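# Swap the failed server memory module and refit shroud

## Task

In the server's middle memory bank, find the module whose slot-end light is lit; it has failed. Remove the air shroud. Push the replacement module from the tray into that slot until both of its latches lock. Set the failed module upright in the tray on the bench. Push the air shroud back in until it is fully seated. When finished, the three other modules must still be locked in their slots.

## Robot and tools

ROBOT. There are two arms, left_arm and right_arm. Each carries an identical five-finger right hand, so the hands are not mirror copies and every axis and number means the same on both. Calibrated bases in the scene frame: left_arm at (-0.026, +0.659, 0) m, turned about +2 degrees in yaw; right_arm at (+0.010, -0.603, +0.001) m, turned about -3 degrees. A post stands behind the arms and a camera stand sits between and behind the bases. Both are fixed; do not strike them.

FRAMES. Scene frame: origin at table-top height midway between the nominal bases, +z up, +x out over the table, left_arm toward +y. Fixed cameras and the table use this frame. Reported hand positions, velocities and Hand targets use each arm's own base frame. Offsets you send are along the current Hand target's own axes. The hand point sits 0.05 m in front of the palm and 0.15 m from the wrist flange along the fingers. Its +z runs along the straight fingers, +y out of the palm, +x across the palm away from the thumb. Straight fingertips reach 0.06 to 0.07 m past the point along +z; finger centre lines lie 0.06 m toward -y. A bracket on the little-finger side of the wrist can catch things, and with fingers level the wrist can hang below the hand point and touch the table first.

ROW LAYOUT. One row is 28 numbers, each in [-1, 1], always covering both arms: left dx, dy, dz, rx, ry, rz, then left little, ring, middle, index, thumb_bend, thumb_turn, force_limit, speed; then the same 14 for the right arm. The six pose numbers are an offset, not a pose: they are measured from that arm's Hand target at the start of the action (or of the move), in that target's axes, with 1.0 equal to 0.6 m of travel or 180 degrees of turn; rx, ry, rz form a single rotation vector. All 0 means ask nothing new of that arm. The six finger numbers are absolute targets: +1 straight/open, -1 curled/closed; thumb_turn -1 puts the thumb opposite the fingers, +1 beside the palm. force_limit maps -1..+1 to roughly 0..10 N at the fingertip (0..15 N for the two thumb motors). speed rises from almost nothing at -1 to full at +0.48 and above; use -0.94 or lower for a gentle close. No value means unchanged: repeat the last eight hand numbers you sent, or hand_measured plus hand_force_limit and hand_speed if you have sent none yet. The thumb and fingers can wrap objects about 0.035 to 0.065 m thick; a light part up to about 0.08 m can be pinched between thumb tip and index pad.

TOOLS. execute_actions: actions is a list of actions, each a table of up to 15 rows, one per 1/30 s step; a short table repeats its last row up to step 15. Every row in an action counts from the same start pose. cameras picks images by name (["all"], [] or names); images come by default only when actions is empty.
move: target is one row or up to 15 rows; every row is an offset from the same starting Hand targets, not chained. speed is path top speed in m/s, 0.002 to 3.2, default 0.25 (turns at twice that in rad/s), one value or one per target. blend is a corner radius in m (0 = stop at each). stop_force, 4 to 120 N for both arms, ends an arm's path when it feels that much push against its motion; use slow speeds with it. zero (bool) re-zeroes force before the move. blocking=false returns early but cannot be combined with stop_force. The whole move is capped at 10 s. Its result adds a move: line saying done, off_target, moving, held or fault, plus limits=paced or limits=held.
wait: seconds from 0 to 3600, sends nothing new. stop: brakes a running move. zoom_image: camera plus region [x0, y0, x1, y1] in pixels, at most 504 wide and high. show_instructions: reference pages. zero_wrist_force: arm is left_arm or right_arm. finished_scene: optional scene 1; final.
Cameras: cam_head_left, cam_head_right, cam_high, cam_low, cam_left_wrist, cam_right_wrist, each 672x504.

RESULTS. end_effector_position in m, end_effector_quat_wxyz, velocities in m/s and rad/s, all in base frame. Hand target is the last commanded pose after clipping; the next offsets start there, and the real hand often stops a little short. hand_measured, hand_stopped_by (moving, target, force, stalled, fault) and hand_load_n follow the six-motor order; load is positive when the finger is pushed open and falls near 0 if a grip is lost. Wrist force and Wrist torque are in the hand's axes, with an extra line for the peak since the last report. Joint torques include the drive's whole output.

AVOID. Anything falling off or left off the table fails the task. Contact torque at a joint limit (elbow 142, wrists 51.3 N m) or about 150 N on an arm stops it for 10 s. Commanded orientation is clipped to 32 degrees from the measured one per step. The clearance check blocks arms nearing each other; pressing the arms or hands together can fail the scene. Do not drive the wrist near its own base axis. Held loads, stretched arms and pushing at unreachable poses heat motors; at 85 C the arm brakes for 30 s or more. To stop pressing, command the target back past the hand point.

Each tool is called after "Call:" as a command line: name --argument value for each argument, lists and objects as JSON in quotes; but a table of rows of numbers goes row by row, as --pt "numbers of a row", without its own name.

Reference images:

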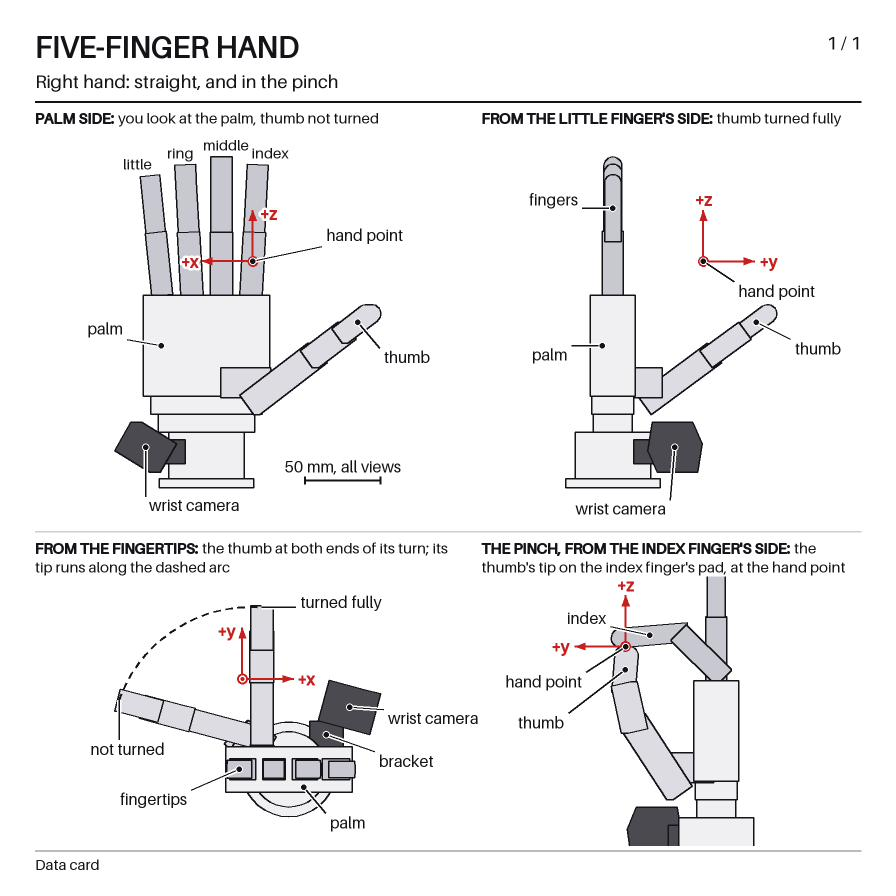

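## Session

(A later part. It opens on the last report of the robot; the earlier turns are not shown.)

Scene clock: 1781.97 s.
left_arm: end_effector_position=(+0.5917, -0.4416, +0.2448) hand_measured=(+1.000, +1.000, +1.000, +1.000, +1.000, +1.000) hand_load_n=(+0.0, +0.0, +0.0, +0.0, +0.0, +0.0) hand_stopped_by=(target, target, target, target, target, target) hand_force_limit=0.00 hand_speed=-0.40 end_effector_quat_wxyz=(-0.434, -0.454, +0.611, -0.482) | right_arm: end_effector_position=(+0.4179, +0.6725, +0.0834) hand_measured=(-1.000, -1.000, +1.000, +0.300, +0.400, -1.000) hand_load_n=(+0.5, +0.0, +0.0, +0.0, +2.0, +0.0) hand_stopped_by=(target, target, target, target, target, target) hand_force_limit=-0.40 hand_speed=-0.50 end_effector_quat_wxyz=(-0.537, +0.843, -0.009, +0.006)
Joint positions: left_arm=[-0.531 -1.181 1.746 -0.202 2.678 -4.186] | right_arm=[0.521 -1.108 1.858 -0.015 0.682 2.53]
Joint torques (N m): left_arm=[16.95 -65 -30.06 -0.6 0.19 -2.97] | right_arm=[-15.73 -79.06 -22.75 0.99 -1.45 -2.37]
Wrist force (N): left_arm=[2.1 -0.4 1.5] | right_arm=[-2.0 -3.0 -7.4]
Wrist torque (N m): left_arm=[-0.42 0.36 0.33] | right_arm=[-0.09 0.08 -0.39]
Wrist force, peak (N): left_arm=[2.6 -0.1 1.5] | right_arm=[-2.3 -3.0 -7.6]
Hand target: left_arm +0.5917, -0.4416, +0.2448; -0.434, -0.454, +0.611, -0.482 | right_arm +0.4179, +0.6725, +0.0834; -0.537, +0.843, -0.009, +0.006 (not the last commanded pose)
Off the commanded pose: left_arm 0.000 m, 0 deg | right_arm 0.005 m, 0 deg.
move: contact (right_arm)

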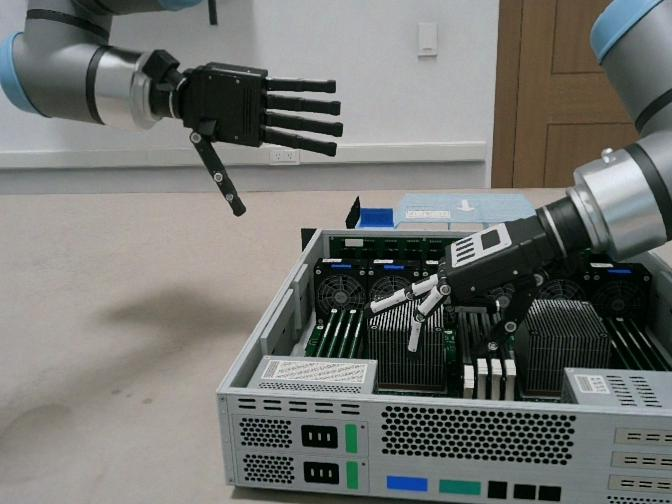

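Call:
move --target '[0,0,0,0,0,0,1,1,1,1,1,1,0,-0.4,0,-0.12,-0.15,0,0,0,-1,-1,1,0.3,0.4,-1,-0.4,-0.5]' --speed 0.1 --cameras '["cam_low","cam_left_wrist"]'

Call:
zoom_image --camera "cam_left_wrist" --region '[300, 220, 350, 270]'

Call:
zoom_image --camera "cam_left_wrist" --region '[400, 220, 450, 270]'

Call:
zoom_image --camera "cam_low" --region '[440, 330, 520, 410]'

Call:
zoom_image --camera "cam_low" --region '[440, 280, 520, 360]'

Scene clock: 1800.80 s.
left_arm: end_effector_position=(+0.5917, -0.4416, +0.2448) hand_measured=(+1.000, +1.000, +1.000, +1.000, +1.000, +1.000) hand_load_n=(+0.0, +0.0, +0.0, +0.0, +0.0, +0.0) hand_stopped_by=(target, target, target, target, target, target) hand_force_limit=0.00 hand_speed=-0.40 end_effector_quat_wxyz=(-0.434, -0.454, +0.611, -0.482) | right_arm: end_effector_position=(+0.4169, +0.6214, +0.1868) hand_measured=(-1.000, -1.000, +1.000, +0.300, +0.400, -1.000) hand_load_n=(+0.0, +0.0, +0.0, +0.0, +0.0, +0.0) hand_stopped_by=(target, target, target, target, target, target) hand_force_limit=-0.40 hand_speed=-0.50 end_effector_quat_wxyz=(-0.537, +0.843, -0.009, +0.006)
Joint positions: left_arm=[-0.531 -1.181 1.746 -0.202 2.678 -4.186] | right_arm=[0.445 -1.255 1.862 0.196 0.628 2.444]
Joint torques (N m): left_arm=[16.89 -66.83 -30.82 -0.74 -0.38 -2.64] | right_arm=[12.54 -42.88 -32.71 -0.89 1.21 3.75]
Wrist force (N): left_arm=[1.9 0.0 1.4] | right_arm=[-1.8 -0.4 -0.1]
Wrist torque (N m): left_arm=[-0.35 0.40 0.33] | right_arm=[0.09 0.01 -0.22]
Wrist force, peak (N): left_arm=[2.4 0.0 1.7] | right_arm=[-2.6 -2.6 -7.4]
Hand target: left_arm +0.5917, -0.4416, +0.2448; -0.434, -0.454, +0.611, -0.482 | right_arm +0.4168, +0.6214, +0.1867; -0.537, +0.843, -0.009, +0.006
Off the commanded pose: left_arm 0.000 m, 0 deg | right_arm 0.000 m, 0 deg.
move: done
cam_left_wrist: T_world_to_cam=[[-0.99437, 0.10594, 0, 0.63365], [0.06987, 0.65579, -0.7517, 0.43556], [-0.07963, -0.74748, -0.6595, -0.00259]] pos_world=[0.59945, -0.35469, 0.32571]

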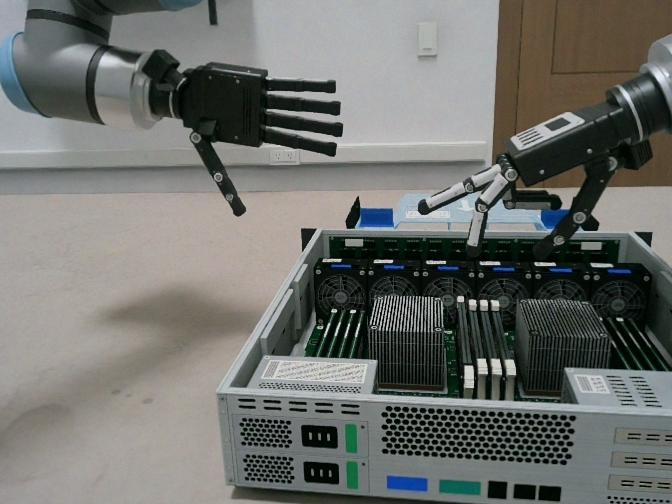

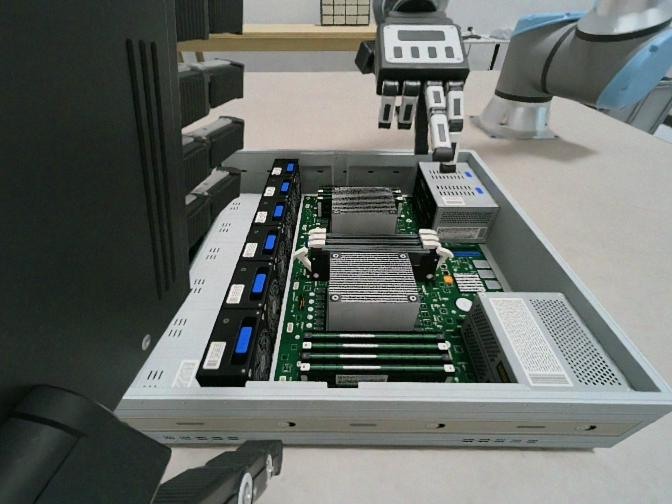

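Scaled by 10.080 from the camera's image (finer frame: 960x720).

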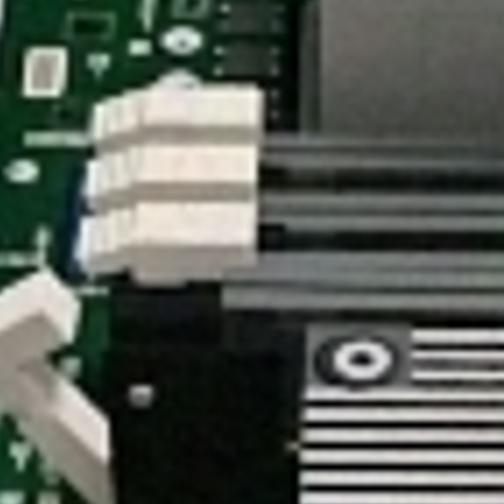

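Scaled by 10.080 from the camera's image (finer frame: 960x720).

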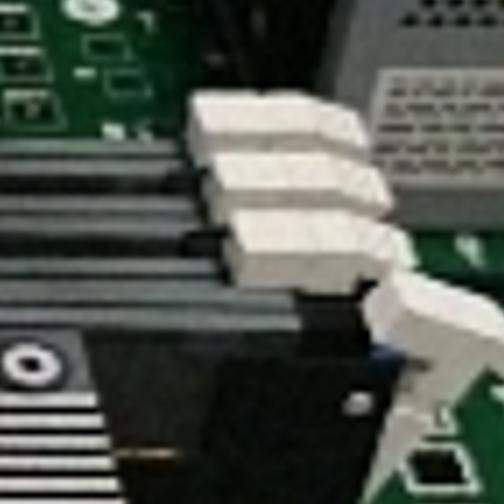

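Scaled by 6.300 from the camera's image (finer frame: 960x720).

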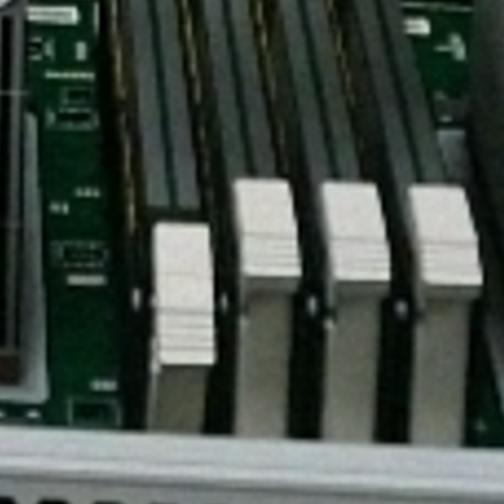

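Scaled by 6.300 from the camera's image (finer frame: 960x720).

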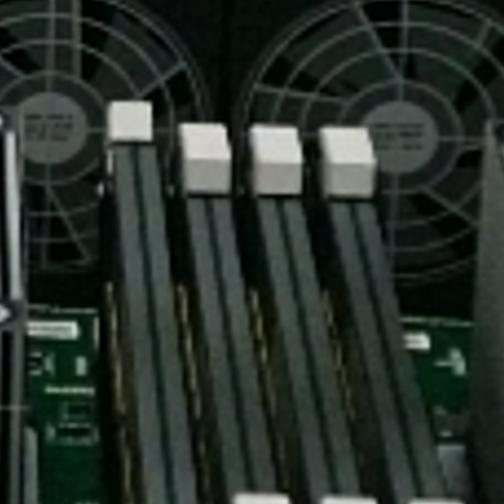

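Call:
move --target '[0,0,0,0,0,0,1,1,1,1,1,1,0,-0.4,0.0145,-0.0008,-0.011,-0.3611,0,0,-1,-1,-1,1,1,-1,-0.4,-0.5]' --speed 0.25 --cameras '["cam_low","cam_left_wrist"]'

Call:
zoom_image --camera "cam_left_wrist" --region '[360, 120, 500, 260]'

Call:
zoom_image --camera "cam_low" --region '[400, 220, 560, 380]'

Scene clock: 1869.83 s.
left_arm: end_effector_position=(+0.5917, -0.4416, +0.2448) hand_measured=(+1.000, +1.000, +1.000, +1.000, +1.000, +1.000) hand_load_n=(+0.0, +0.0, +0.5, +0.0, +0.0, +0.0) hand_stopped_by=(target, target, target, target, target, target) hand_force_limit=0.00 hand_speed=-0.40 end_effector_quat_wxyz=(-0.434, -0.454, +0.611, -0.482) | right_arm: end_effector_position=(+0.4253, +0.6155, +0.1899) hand_measured=(-1.000, -1.000, -1.000, +1.000, +1.000, -1.000) hand_load_n=(+0.5, +0.0, +0.0, +0.0, -0.5, +0.0) hand_stopped_by=(target, target, target, target, target, target) hand_force_limit=-0.40 hand_speed=-0.50 end_effector_quat_wxyz=(+0.000, +1.000, -0.011, +0.000)
Joint positions: left_arm=[-0.531 -1.181 1.746 -0.202 2.678 -4.186] | right_arm=[0.76 -0.898 1.26 1.208 1.571 2.353]
Joint torques (N m): left_arm=[17.23 -63.71 -31.4 0 0.11 -3.11] | right_arm=[-14.66 -95.36 -34.48 4.36 0.25 -3.98]
Wrist force (N): left_arm=[2.1 -0.2 1.5] | right_arm=[-1.9 0.2 -1.1]
Wrist torque (N m): left_arm=[-0.40 0.37 0.33] | right_arm=[0.16 0.25 -0.19]
Wrist force, peak (N): left_arm=[2.5 -0.1 1.9] | right_arm=[-2.4 0.7 -1.6]
Hand target: left_arm +0.5917, -0.4416, +0.2448; -0.434, -0.454, +0.611, -0.482 | right_arm +0.4253, +0.6154, +0.1899; +0.000, +1.000, -0.011, +0.000
Off the commanded pose: left_arm 0.000 m, 0 deg | right_arm 0.000 m, 0 deg.
move: done
cam_left_wrist: T_world_to_cam=[[-0.99437, 0.10594, 0, 0.63365], [0.06987, 0.65579, -0.7517, 0.43556], [-0.07963, -0.74748, -0.6595, -0.00259]] pos_world=[0.59945, -0.35469, 0.32571]

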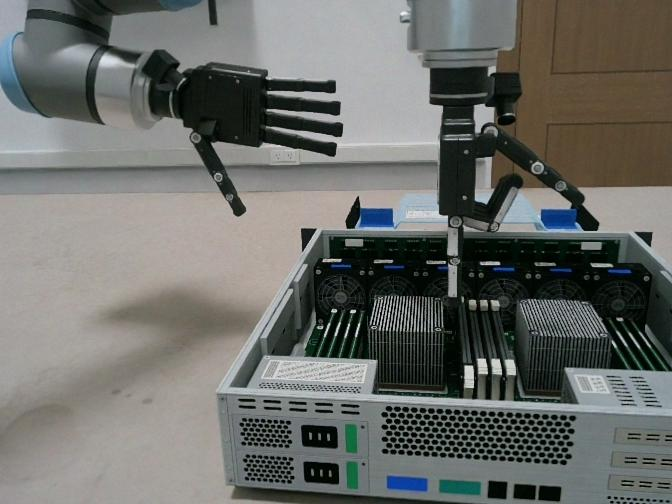

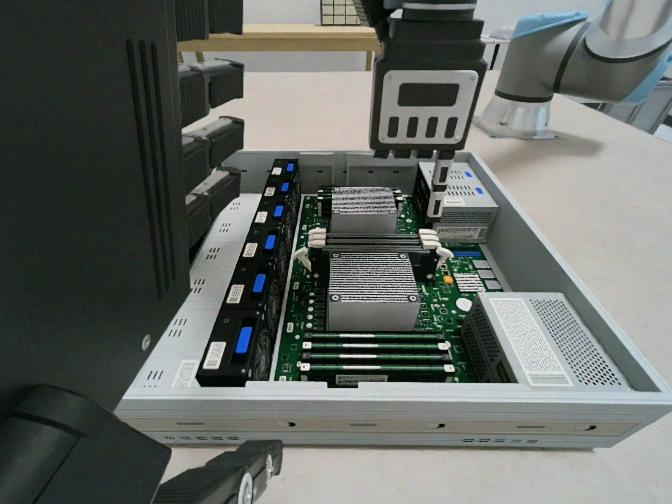

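Scaled by 3.600 from the camera's image (finer frame: 960x720).

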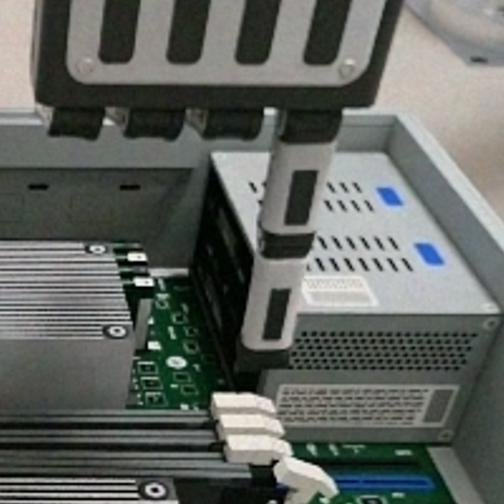

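Scaled by 3.150 from the camera's image (finer frame: 960x720).

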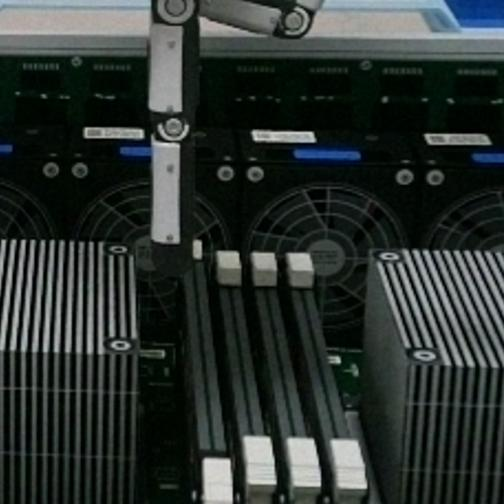

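Call:
move --target '[0,0,0,0,0,0,1,1,1,1,1,1,0,-0.4,0,0,0.1182,0,0,0,-1,-1,-1,1,1,-1,-0.4,-0.5]' --speed 0.03 --stop_force 5 --cameras '["cam_low","cam_left_wrist"]'

Call:
zoom_image --camera "cam_left_wrist" --region '[380, 180, 480, 280]'

Call:
zoom_image --camera "cam_low" --region '[420, 300, 520, 400]'

Scene clock: 1888.43 s.
left_arm: end_effector_position=(+0.5917, -0.4416, +0.2448) hand_measured=(+1.000, +1.000, +1.000, +1.000, +1.000, +1.000) hand_load_n=(+0.0, +0.0, +0.0, +0.0, +0.0, +0.0) hand_stopped_by=(target, target, target, target, target, target) hand_force_limit=0.00 hand_speed=-0.40 end_effector_quat_wxyz=(-0.434, -0.454, +0.611, -0.482) | right_arm: end_effector_position=(+0.4254, +0.6154, +0.1190) hand_measured=(-1.000, -1.000, -1.000, +1.000, +1.000, -1.000) hand_load_n=(+0.0, +0.5, +0.0, +0.0, +0.0, +0.0) hand_stopped_by=(target, target, target, target, target, target) hand_force_limit=-0.40 hand_speed=-0.50 end_effector_quat_wxyz=(+0.000, +1.000, -0.011, +0.000)
Joint positions: left_arm=[-0.531 -1.181 1.746 -0.202 2.678 -4.186] | right_arm=[0.76 -0.849 1.311 1.109 1.571 2.353]
Joint torques (N m): left_arm=[17.19 -62.6 -30.59 -0.2 -0.17 -2.97] | right_arm=[-17.5 -106.9 -41.97 5.87 0.6 -3.74]
Wrist force (N): left_arm=[2.1 -0.2 1.6] | right_arm=[-2.1 0.6 -1.3]
Wrist torque (N m): left_arm=[-0.40 0.36 0.34] | right_arm=[0.25 0.29 -0.15]
Wrist force, peak (N): left_arm=[2.4 -0.2 1.8] | right_arm=[-2.6 -0.2 -1.5]
Hand target: left_arm +0.5917, -0.4416, +0.2448; -0.434, -0.454, +0.611, -0.482 | right_arm +0.4254, +0.6154, +0.1190; +0.000, +1.000, -0.011, +0.000
Off the commanded pose: left_arm 0.000 m, 0 deg | right_arm 0.000 m, 0 deg.
move: done
cam_left_wrist: T_world_to_cam=[[-0.99437, 0.10594, 0, 0.63365], [0.06987, 0.65579, -0.7517, 0.43556], [-0.07963, -0.74748, -0.6595, -0.00259]] pos_world=[0.59945, -0.35469, 0.32571]

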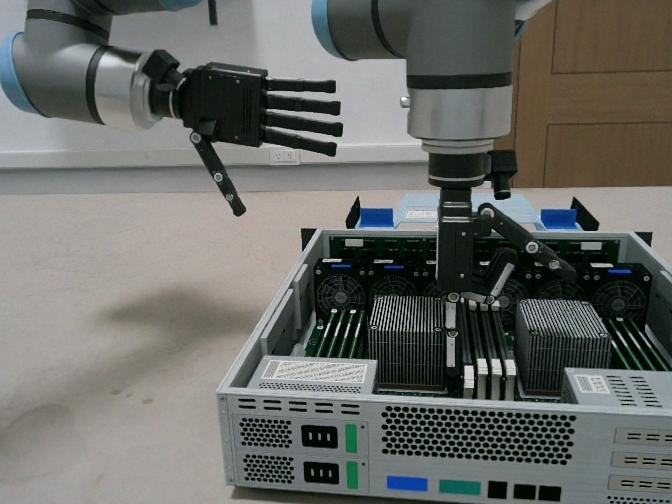

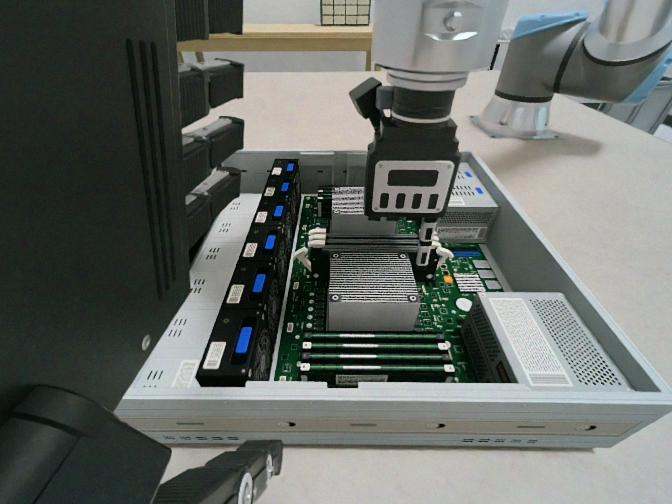

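Scaled by 5.040 from the camera's image (finer frame: 960x720).

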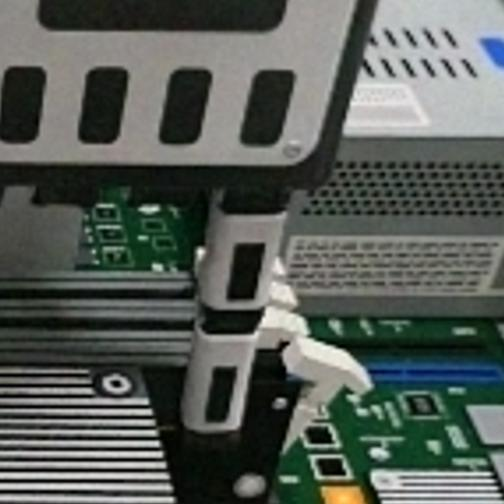

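Scaled by 5.040 from the camera's image (finer frame: 960x720).

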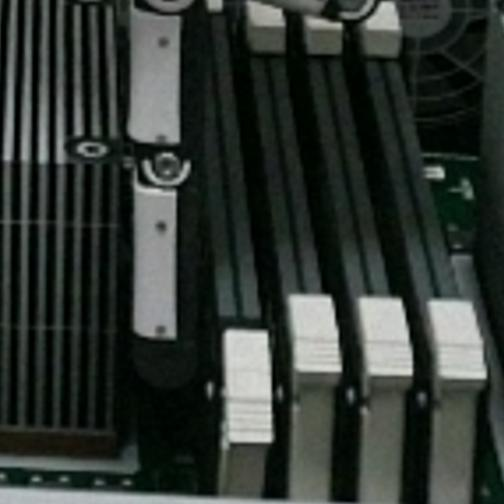

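Call:
move --target '[0,0,0,0,0,0,1,1,1,1,1,1,0,-0.4,0,0.025,0,0,0,0,-1,-1,-1,1,1,-1,-0.4,-0.5]' --speed 0.005 --stop_force 8 --cameras '["cam_low"]'

Call:
zoom_image --camera "cam_low" --region '[420, 300, 520, 400]'

Scene clock: 1898.20 s.
left_arm: end_effector_position=(+0.5917, -0.4416, +0.2448) hand_measured=(+1.000, +1.000, +1.000, +1.000, +1.000, +1.000) hand_load_n=(+0.0, +0.0, +0.0, +0.0, +0.0, +0.5) hand_stopped_by=(target, target, target, target, target, target) hand_force_limit=0.00 hand_speed=-0.40 end_effector_quat_wxyz=(-0.434, -0.454, +0.611, -0.482) | right_arm: end_effector_position=(+0.4253, +0.6122, +0.1190) hand_measured=(-1.000, -1.000, -1.000, +1.000, +1.000, -1.000) hand_load_n=(+0.0, +0.0, +0.0, +0.5, +0.0, +0.0) hand_stopped_by=(target, target, target, target, target, target) hand_force_limit=-0.40 hand_speed=-0.50 end_effector_quat_wxyz=(+0.000, +1.000, -0.011, +0.000)
Joint positions: left_arm=[-0.531 -1.181 1.746 -0.202 2.678 -4.186] | right_arm=[0.757 -0.854 1.319 1.106 1.571 2.35]
Joint torques (N m): left_arm=[15.32 -64.31 -30.59 -0.48 -0.39 -3.02] | right_arm=[7.27 -72.04 -38.86 6.57 0.41 1.74]
Wrist force (N): left_arm=[2.1 -0.2 1.7] | right_arm=[-3.7 -7.8 -1.1]
Wrist torque (N m): left_arm=[-0.41 0.35 0.34] | right_arm=[0.69 0.15 -0.12]
Wrist force, peak (N): left_arm=[2.4 -0.4 1.7] | right_arm=[-2.9 -10.5 -0.5]
Hand target: left_arm +0.5917, -0.4416, +0.2448; -0.434, -0.454, +0.611, -0.482 | right_arm +0.4253, +0.6122, +0.1190; +0.000, +1.000, -0.011, +0.000 (not the last commanded pose)
Off the commanded pose: left_arm 0.000 m, 0 deg | right_arm 0.012 m, 0 deg.
move: contact (right_arm)

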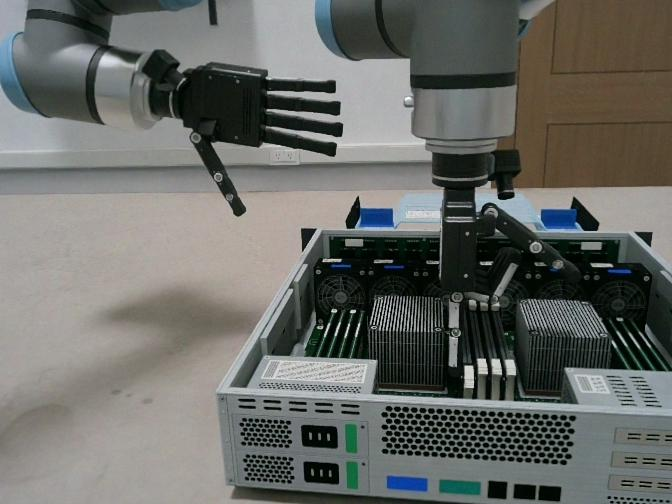

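Scaled by 5.040 from the camera's image (finer frame: 960x720).

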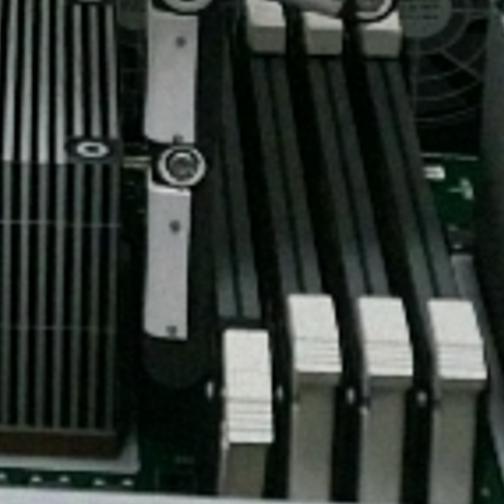

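Call:
move --target '[0,0,0,0,0,0,1,1,1,1,1,1,0,-0.4,0,0.0012,-0.0167,0,0,0,-1,-1,-1,1,1,-1,-0.4,-0.5]' --speed 0.01 --cameras '["cam_low","cam_left_wrist"]'

Call:
zoom_image --camera "cam_low" --region '[420, 300, 520, 400]'

Call:
zoom_image --camera "cam_left_wrist" --region '[380, 180, 480, 280]'

Scene clock: 1907.00 s.
left_arm: end_effector_position=(+0.5917, -0.4416, +0.2448) hand_measured=(+1.000, +1.000, +1.000, +1.000, +1.000, +1.000) hand_load_n=(+0.0, +0.0, +0.0, +0.0, +0.0, +0.0) hand_stopped_by=(target, target, target, target, target, target) hand_force_limit=0.00 hand_speed=-0.40 end_effector_quat_wxyz=(-0.434, -0.454, +0.611, -0.482) | right_arm: end_effector_position=(+0.4253, +0.6115, +0.1291) hand_measured=(-1.000, -1.000, -1.000, +1.000, +1.000, -1.000) hand_load_n=(+0.5, +0.0, +0.0, +0.5, +0.0, +0.0) hand_stopped_by=(target, target, target, target, target, target) hand_force_limit=-0.40 hand_speed=-0.50 end_effector_quat_wxyz=(+0.000, +1.000, -0.011, +0.000)
Joint positions: left_arm=[-0.531 -1.181 1.746 -0.202 2.678 -4.186] | right_arm=[0.756 -0.862 1.314 1.119 1.571 2.349]
Joint torques (N m): left_arm=[14.29 -65.2 -31.17 -0.93 0.09 -2.65] | right_arm=[-19.43 -92.13 -36.29 4.2 2.67 -3.79]
Wrist force (N): left_arm=[1.9 -0.1 1.6] | right_arm=[-1.8 -4.8 -3.1]
Wrist torque (N m): left_arm=[-0.39 0.39 0.33] | right_arm=[0.66 0.26 -0.03]
Wrist force, peak (N): left_arm=[2.3 -0.1 1.9] | right_arm=[-2.0 -14.1 1.8]
Hand target: left_arm +0.5917, -0.4416, +0.2448; -0.434, -0.454, +0.611, -0.482 | right_arm +0.4253, +0.6115, +0.1290; +0.000, +1.000, -0.011, +0.000
Off the commanded pose: left_arm 0.000 m, 0 deg | right_arm 0.000 m, 0 deg.
move: done
cam_left_wrist: T_world_to_cam=[[-0.99437, 0.10594, 0, 0.63365], [0.06987, 0.65579, -0.7517, 0.43556], [-0.07963, -0.74748, -0.6595, -0.00259]] pos_world=[0.59945, -0.35469, 0.32571]

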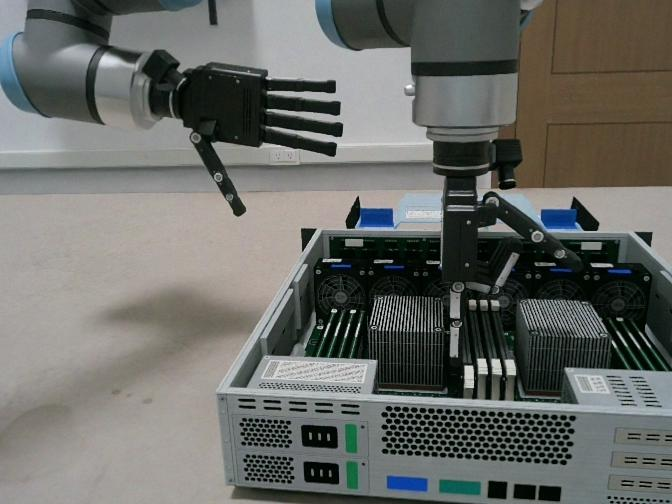

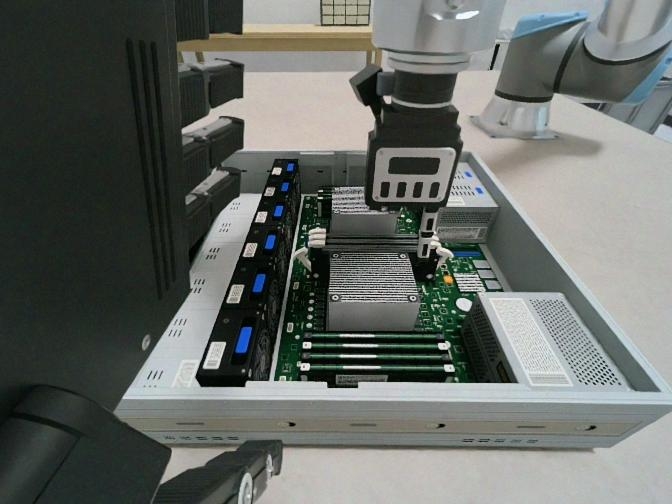

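Scaled by 5.040 from the camera's image (finer frame: 960x720).

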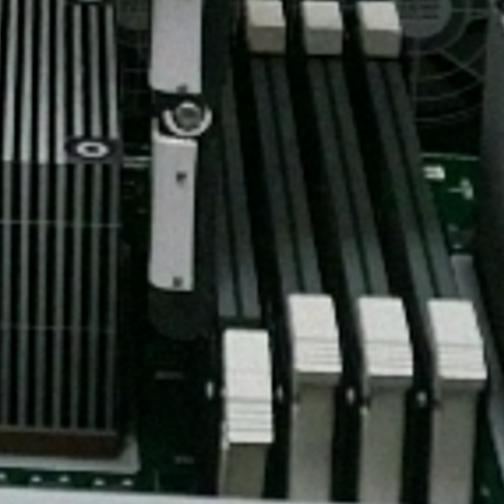

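Scaled by 5.040 from the camera's image (finer frame: 960x720).

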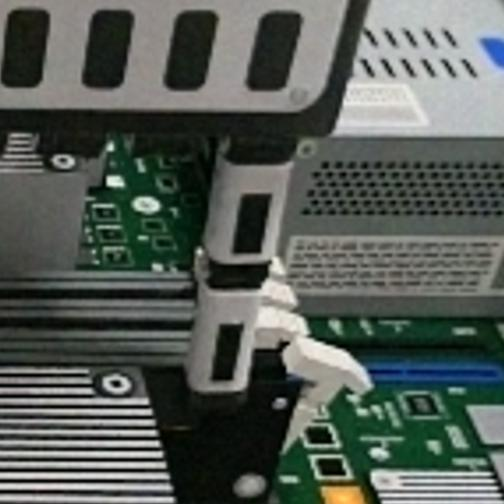

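Call:
move --pt "0 0 0 0 0 0 1 1 1 1 1 1 0 -0.4 0 -0.005 -0.06 0 0 0 -1 -1 -1 1 1 -1 -0.4 -0.5" --pt "0 0 0 0 0 0 1 1 1 1 1 1 0 -0.4 -0.0608 0.0168 -0.06 0 0 0 -1 -1 -1 1 1 -1 -0.4 -0.5" --speed 0.08 --cameras '["cam_low","cam_left_wrist"]'

Call:
zoom_image --camera "cam_low" --region '[420, 300, 520, 400]'

Call:
zoom_image --camera "cam_left_wrist" --region '[380, 180, 480, 280]'

Scene clock: 1927.87 s.
left_arm: end_effector_position=(+0.5917, -0.4416, +0.2448) hand_measured=(+1.000, +1.000, +1.000, +1.000, +1.000, +1.000) hand_load_n=(+0.0, +0.0, +0.0, +0.0, +0.0, +0.0) hand_stopped_by=(target, target, target, target, target, target) hand_force_limit=0.00 hand_speed=-0.40 end_effector_quat_wxyz=(-0.434, -0.454, +0.611, -0.482) | right_arm: end_effector_position=(+0.3885, +0.6023, +0.1651) hand_measured=(-1.000, -1.000, -1.000, +1.000, +1.000, -1.000) hand_load_n=(+0.0, +0.0, +0.0, +0.0, +0.0, +0.0) hand_stopped_by=(target, target, target, target, target, target) hand_force_limit=-0.40 hand_speed=-0.50 end_effector_quat_wxyz=(+0.000, +1.000, -0.011, +0.000)
Joint positions: left_arm=[-0.531 -1.181 1.746 -0.202 2.678 -4.186] | right_arm=[0.781 -0.931 1.365 1.137 1.571 2.374]
Joint torques (N m): left_arm=[14.16 -65.59 -29.52 -0.78 -0.19 -2.75] | right_arm=[-16.85 -70.17 -43.26 5.42 3.13 -2.11]
Wrist force (N): left_arm=[2.0 0.0 1.6] | right_arm=[-1.9 0.1 -0.5]
Wrist torque (N m): left_arm=[-0.37 0.38 0.33] | right_arm=[0.11 0.23 -0.22]
Wrist force, peak (N): left_arm=[2.5 -0.2 1.6] | right_arm=[-1.7 -5.2 -3.1]
Hand target: left_arm +0.5917, -0.4416, +0.2448; -0.434, -0.454, +0.611, -0.482 | right_arm +0.3886, +0.6022, +0.1650; +0.000, +1.000, -0.011, +0.000
Off the commanded pose: left_arm 0.000 m, 0 deg | right_arm 0.000 m, 0 deg.
move: done
cam_left_wrist: T_world_to_cam=[[-0.99437, 0.10594, 0, 0.63365], [0.06987, 0.65579, -0.7517, 0.43556], [-0.07963, -0.74748, -0.6595, -0.00259]] pos_world=[0.59945, -0.35469, 0.32571]

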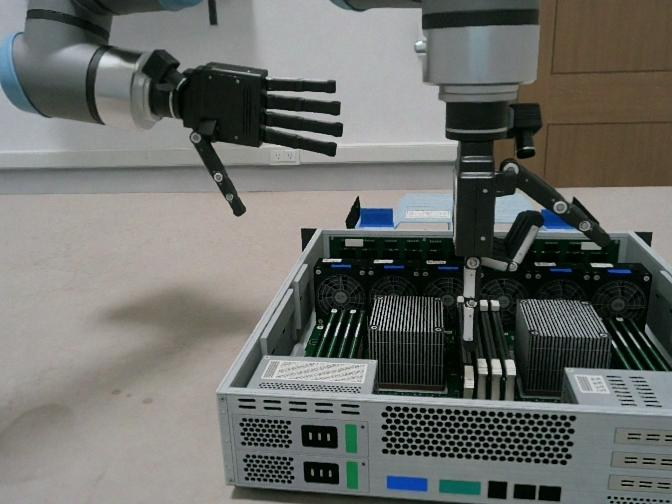

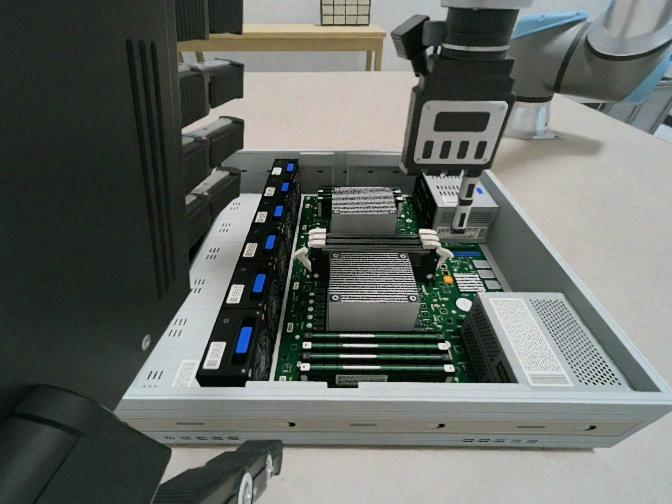

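Scaled by 5.040 from the camera's image (finer frame: 960x720).

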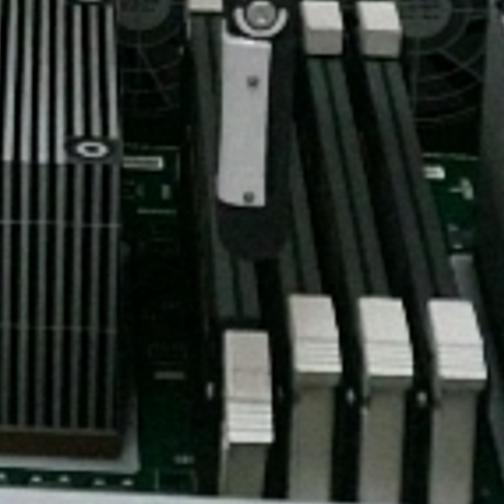

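Scaled by 5.040 from the camera's image (finer frame: 960x720).

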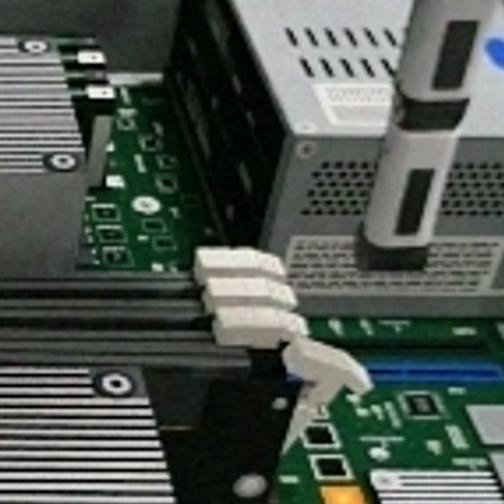

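Call:
move --target '[0,0,0,0,0,0,1,1,1,1,1,1,0,-0.4,0,0,0.09,0,0,0,-1,-1,-1,1,1,-1,-0.4,-0.5]' --speed 0.012 --stop_force 8 --cameras '["cam_low","cam_left_wrist"]'

Call:
zoom_image --camera "cam_low" --region '[420, 300, 520, 400]'

Call:
zoom_image --camera "cam_left_wrist" --region '[380, 180, 480, 280]'

Scene clock: 1941.23 s.
left_arm: end_effector_position=(+0.5917, -0.4416, +0.2448) hand_measured=(+1.000, +1.000, +1.000, +1.000, +1.000, +1.000) hand_load_n=(+0.0, +0.0, +0.5, +0.0, +0.0, +0.0) hand_stopped_by=(target, target, target, target, target, target) hand_force_limit=0.00 hand_speed=-0.40 end_effector_quat_wxyz=(-0.434, -0.454, +0.611, -0.482) | right_arm: end_effector_position=(+0.3886, +0.6022, +0.1366) hand_measured=(-1.000, -1.000, -1.000, +1.000, +1.000, -1.000) hand_load_n=(+0.0, +0.0, +0.0, +0.0, +0.0, +0.0) hand_stopped_by=(target, target, target, target, target, target) hand_force_limit=-0.40 hand_speed=-0.50 end_effector_quat_wxyz=(+0.000, +1.000, -0.011, +0.000)
Joint positions: left_arm=[-0.531 -1.181 1.746 -0.202 2.678 -4.186] | right_arm=[0.781 -0.911 1.384 1.097 1.571 2.373]
Joint torques (N m): left_arm=[17.64 -64.85 -30.72 -0.61 0.2 -2.54] | right_arm=[-17.52 -97.33 -39.31 3.92 3.26 -3.78]
Wrist force (N): left_arm=[2.1 -0.1 1.8] | right_arm=[-5.3 0.9 -9.0]
Wrist torque (N m): left_arm=[-0.39 0.36 0.34] | right_arm=[0.72 0.13 -0.40]
Wrist force, peak (N): left_arm=[2.4 -0.3 1.8] | right_arm=[-7.2 0.1 -13.7]
Hand target: left_arm +0.5917, -0.4416, +0.2448; -0.434, -0.454, +0.611, -0.482 | right_arm +0.3886, +0.6022, +0.1366; +0.000, +1.000, -0.011, +0.000 (not the last commanded pose)
Off the commanded pose: left_arm 0.000 m, 0 deg | right_arm 0.026 m, 0 deg.
move: contact (right_arm)
cam_left_wrist: T_world_to_cam=[[-0.99437, 0.10594, 0, 0.63365], [0.06987, 0.65579, -0.7517, 0.43556], [-0.07963, -0.74748, -0.6595, -0.00259]] pos_world=[0.59945, -0.35469, 0.32571]

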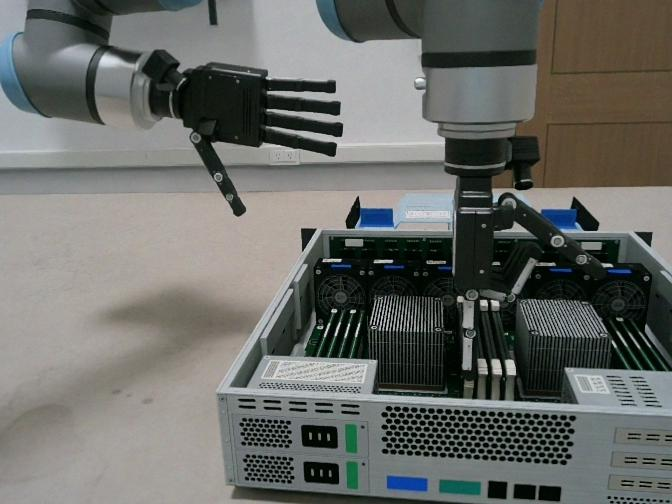

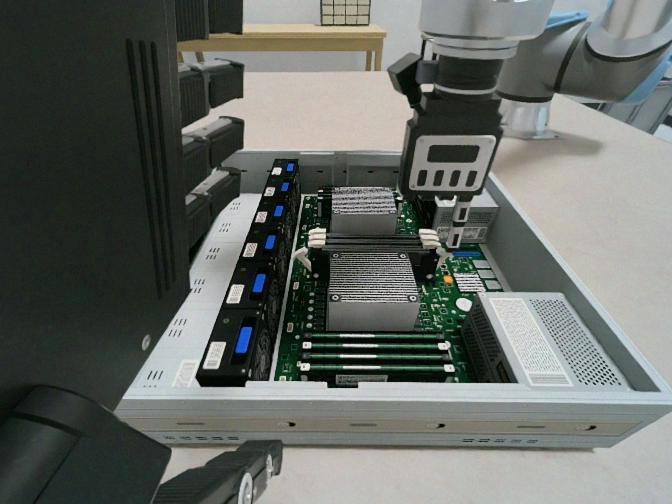

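Scaled by 5.040 from the camera's image (finer frame: 960x720).

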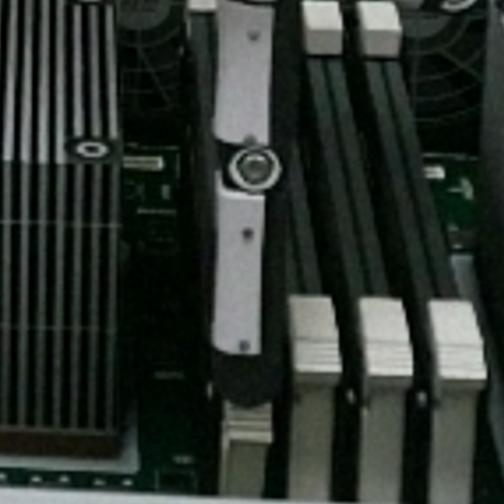

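Scaled by 5.040 from the camera's image (finer frame: 960x720).

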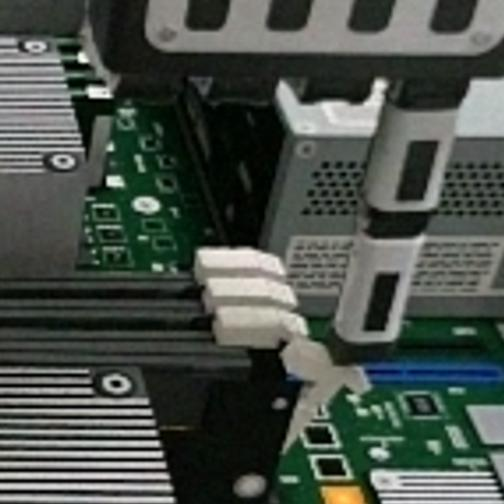

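Call:
move --pt "0 0 0 0 0 0 1 1 1 1 1 1 0 -0.4 0 0 -0.1057 0 0 0 -1 -1 -1 1 1 -1 -0.4 -0.4" --pt "0 0 0 0 0 0 1 1 1 1 1 1 0 -0.4 0.2235 -0.1013 -0.0757 0.3611 0 0 -1 -1 0.3 1 0.17 -1 -0.4 -0.4" --speed 0.25 --cameras '["cam_low","cam_left_wrist"]'

Call:
zoom_image --camera "cam_left_wrist" --region '[280, 120, 440, 280]'

Call:
zoom_image --camera "cam_low" --region '[400, 180, 580, 360]'

Scene clock: 1988.67 s.
left_arm: end_effector_position=(+0.5917, -0.4416, +0.2448) hand_measured=(+1.000, +1.000, +1.000, +1.000, +1.000, +1.000) hand_load_n=(-0.5, +0.0, +0.0, +0.0, +0.0, +0.0) hand_stopped_by=(target, target, target, target, target, target) hand_force_limit=0.00 hand_speed=-0.40 end_effector_quat_wxyz=(-0.434, -0.454, +0.611, -0.482) | right_arm: end_effector_position=(+0.5240, +0.6600, +0.1820) hand_measured=(-1.000, -1.000, +0.300, +1.000, +0.170, -1.000) hand_load_n=(+0.0, +0.0, +0.0, +0.0, +0.0, +0.0) hand_stopped_by=(target, target, target, target, target, target) hand_force_limit=-0.40 hand_speed=-0.40 end_effector_quat_wxyz=(-0.537, +0.843, -0.009, +0.006)
Joint positions: left_arm=[-0.531 -1.181 1.746 -0.202 2.678 -4.186] | right_arm=[0.429 -1.094 1.633 0.28 0.617 2.423]
Joint torques (N m): left_arm=[16.62 -65.33 -31.62 -1.09 0.1 -2.65] | right_arm=[13.13 -90.63 -41.12 -0.22 -2.04 -3.75]
Wrist force (N): left_arm=[1.8 0.0 2.0] | right_arm=[-1.9 -0.3 0.0]
Wrist torque (N m): left_arm=[-0.39 0.40 0.32] | right_arm=[0.09 0.03 -0.24]
Wrist force, peak (N): left_arm=[2.4 -0.1 1.8] | right_arm=[-5.9 0.8 -9.0]
Hand target: left_arm +0.5917, -0.4416, +0.2448; -0.434, -0.454, +0.611, -0.482 | right_arm +0.5240, +0.6600, +0.1820; -0.537, +0.843, -0.009, +0.006
Off the commanded pose: left_arm 0.000 m, 0 deg | right_arm 0.000 m, 0 deg.
move: done
cam_left_wrist: T_world_to_cam=[[-0.99437, 0.10594, 0, 0.63365], [0.06987, 0.65579, -0.7517, 0.43556], [-0.07963, -0.74748, -0.6595, -0.00259]] pos_world=[0.59945, -0.35469, 0.32571]

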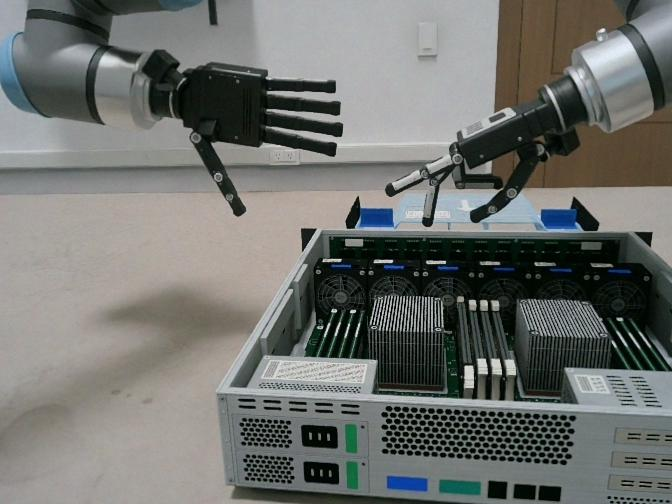

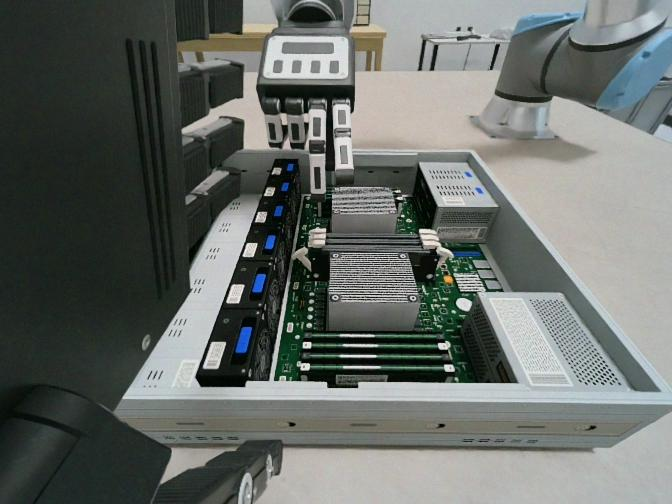

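Scaled by 3.150 from the camera's image (finer frame: 960x720).

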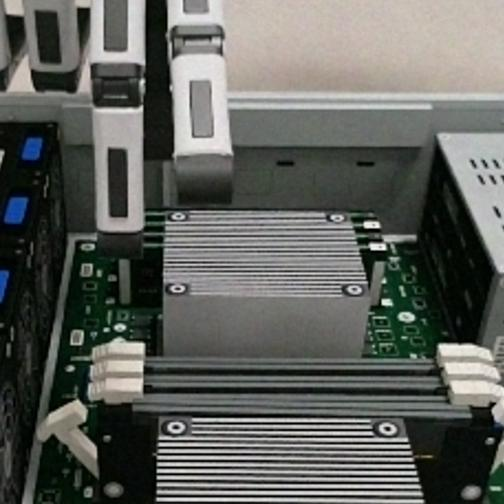

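Scaled by 2.800 from the camera's image (finer frame: 960x720).

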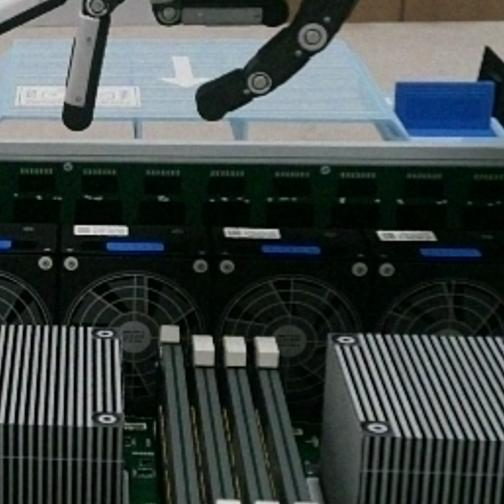

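Call:
move --target '[0,0,0,0,0,0,1,1,1,1,1,1,0,-0.4,-0.0033,0.1239,0.0578,0,0,0,-1,-1,0.3,1,0.17,-1,-0.4,-0.4]' --speed 0.1 --cameras '["cam_low","cam_left_wrist"]'

Call:
zoom_image --camera "cam_left_wrist" --region '[290, 170, 390, 270]'

Call:
zoom_image --camera "cam_low" --region '[410, 250, 510, 350]'

Scene clock: 2007.60 s.
left_arm: end_effector_position=(+0.5917, -0.4416, +0.2448) hand_measured=(+1.000, +1.000, +1.000, +1.000, +1.000, +1.000) hand_load_n=(+0.0, +0.0, +0.0, +0.0, +0.0, +0.5) hand_stopped_by=(target, target, target, target, target, target) hand_force_limit=0.00 hand_speed=-0.40 end_effector_quat_wxyz=(-0.434, -0.454, +0.611, -0.482) | right_arm: end_effector_position=(+0.5220, +0.6601, +0.0999) hand_measured=(-1.000, -1.000, +0.300, +1.000, +0.170, -1.000) hand_load_n=(+0.0, +0.0, +0.0, +0.0, +0.0, +0.0) hand_stopped_by=(target, target, target, target, target, target) hand_force_limit=-0.40 hand_speed=-0.40 end_effector_quat_wxyz=(-0.537, +0.843, -0.009, +0.006)
Joint positions: left_arm=[-0.531 -1.181 1.746 -0.202 2.678 -4.186] | right_arm=[0.43 -1.02 1.686 0.152 0.618 2.425]
Joint torques (N m): left_arm=[14.36 -67.4 -31.35 -0.5 0.26 -2.45] | right_arm=[12.59 -92.87 -37.93 3.82 1.36 2.88]
Wrist force (N): left_arm=[2.1 -0.2 1.7] | right_arm=[-2.0 -0.4 -0.4]
Wrist torque (N m): left_arm=[-0.41 0.37 0.33] | right_arm=[0.11 0.05 -0.36]
Wrist force, peak (N): left_arm=[2.4 -0.2 1.8] | right_arm=[-2.0 -2.1 -0.6]
Hand target: left_arm +0.5917, -0.4416, +0.2448; -0.434, -0.454, +0.611, -0.482 | right_arm +0.5220, +0.6601, +0.1000; -0.537, +0.843, -0.009, +0.006
Off the commanded pose: left_arm 0.000 m, 0 deg | right_arm 0.000 m, 0 deg.
move: done
cam_left_wrist: T_world_to_cam=[[-0.99437, 0.10594, 0, 0.63365], [0.06987, 0.65579, -0.7517, 0.43556], [-0.07963, -0.74748, -0.6595, -0.00259]] pos_world=[0.59945, -0.35469, 0.32571]

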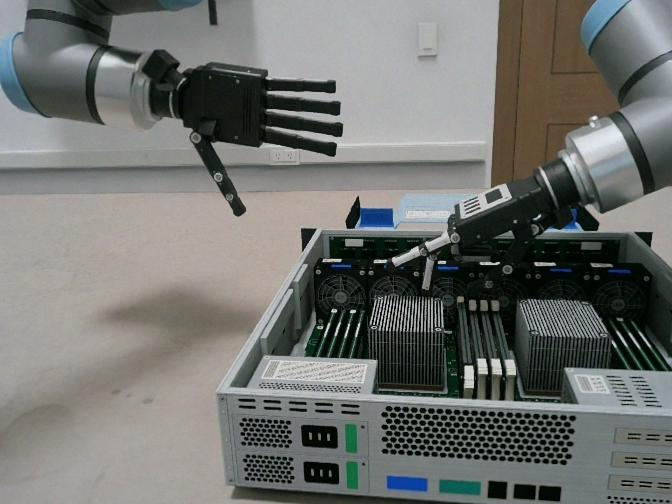

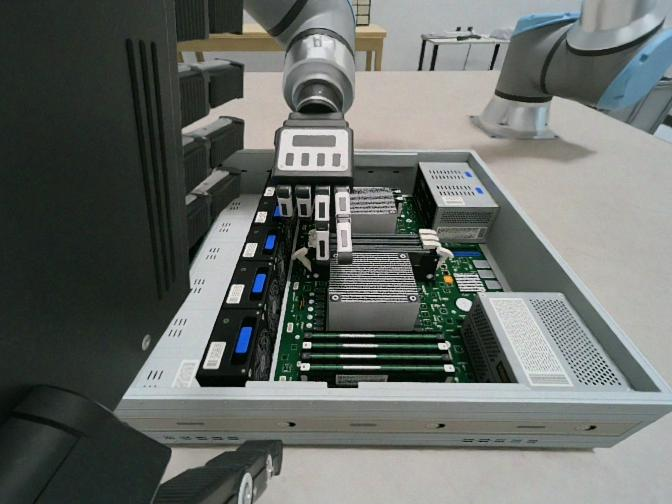

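Scaled by 5.040 from the camera's image (finer frame: 960x720).

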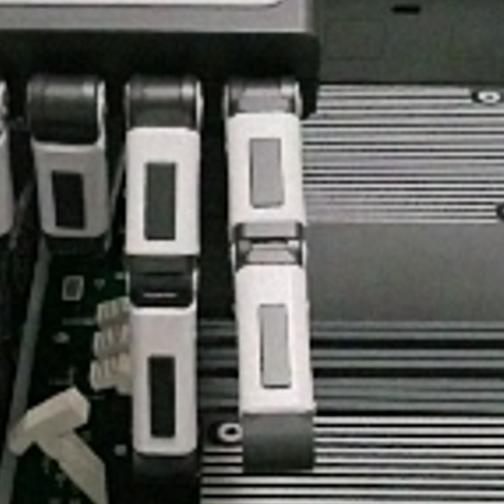

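Scaled by 5.040 from the camera's image (finer frame: 960x720).

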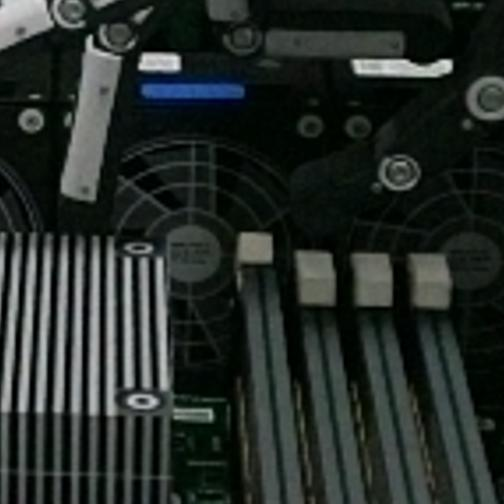

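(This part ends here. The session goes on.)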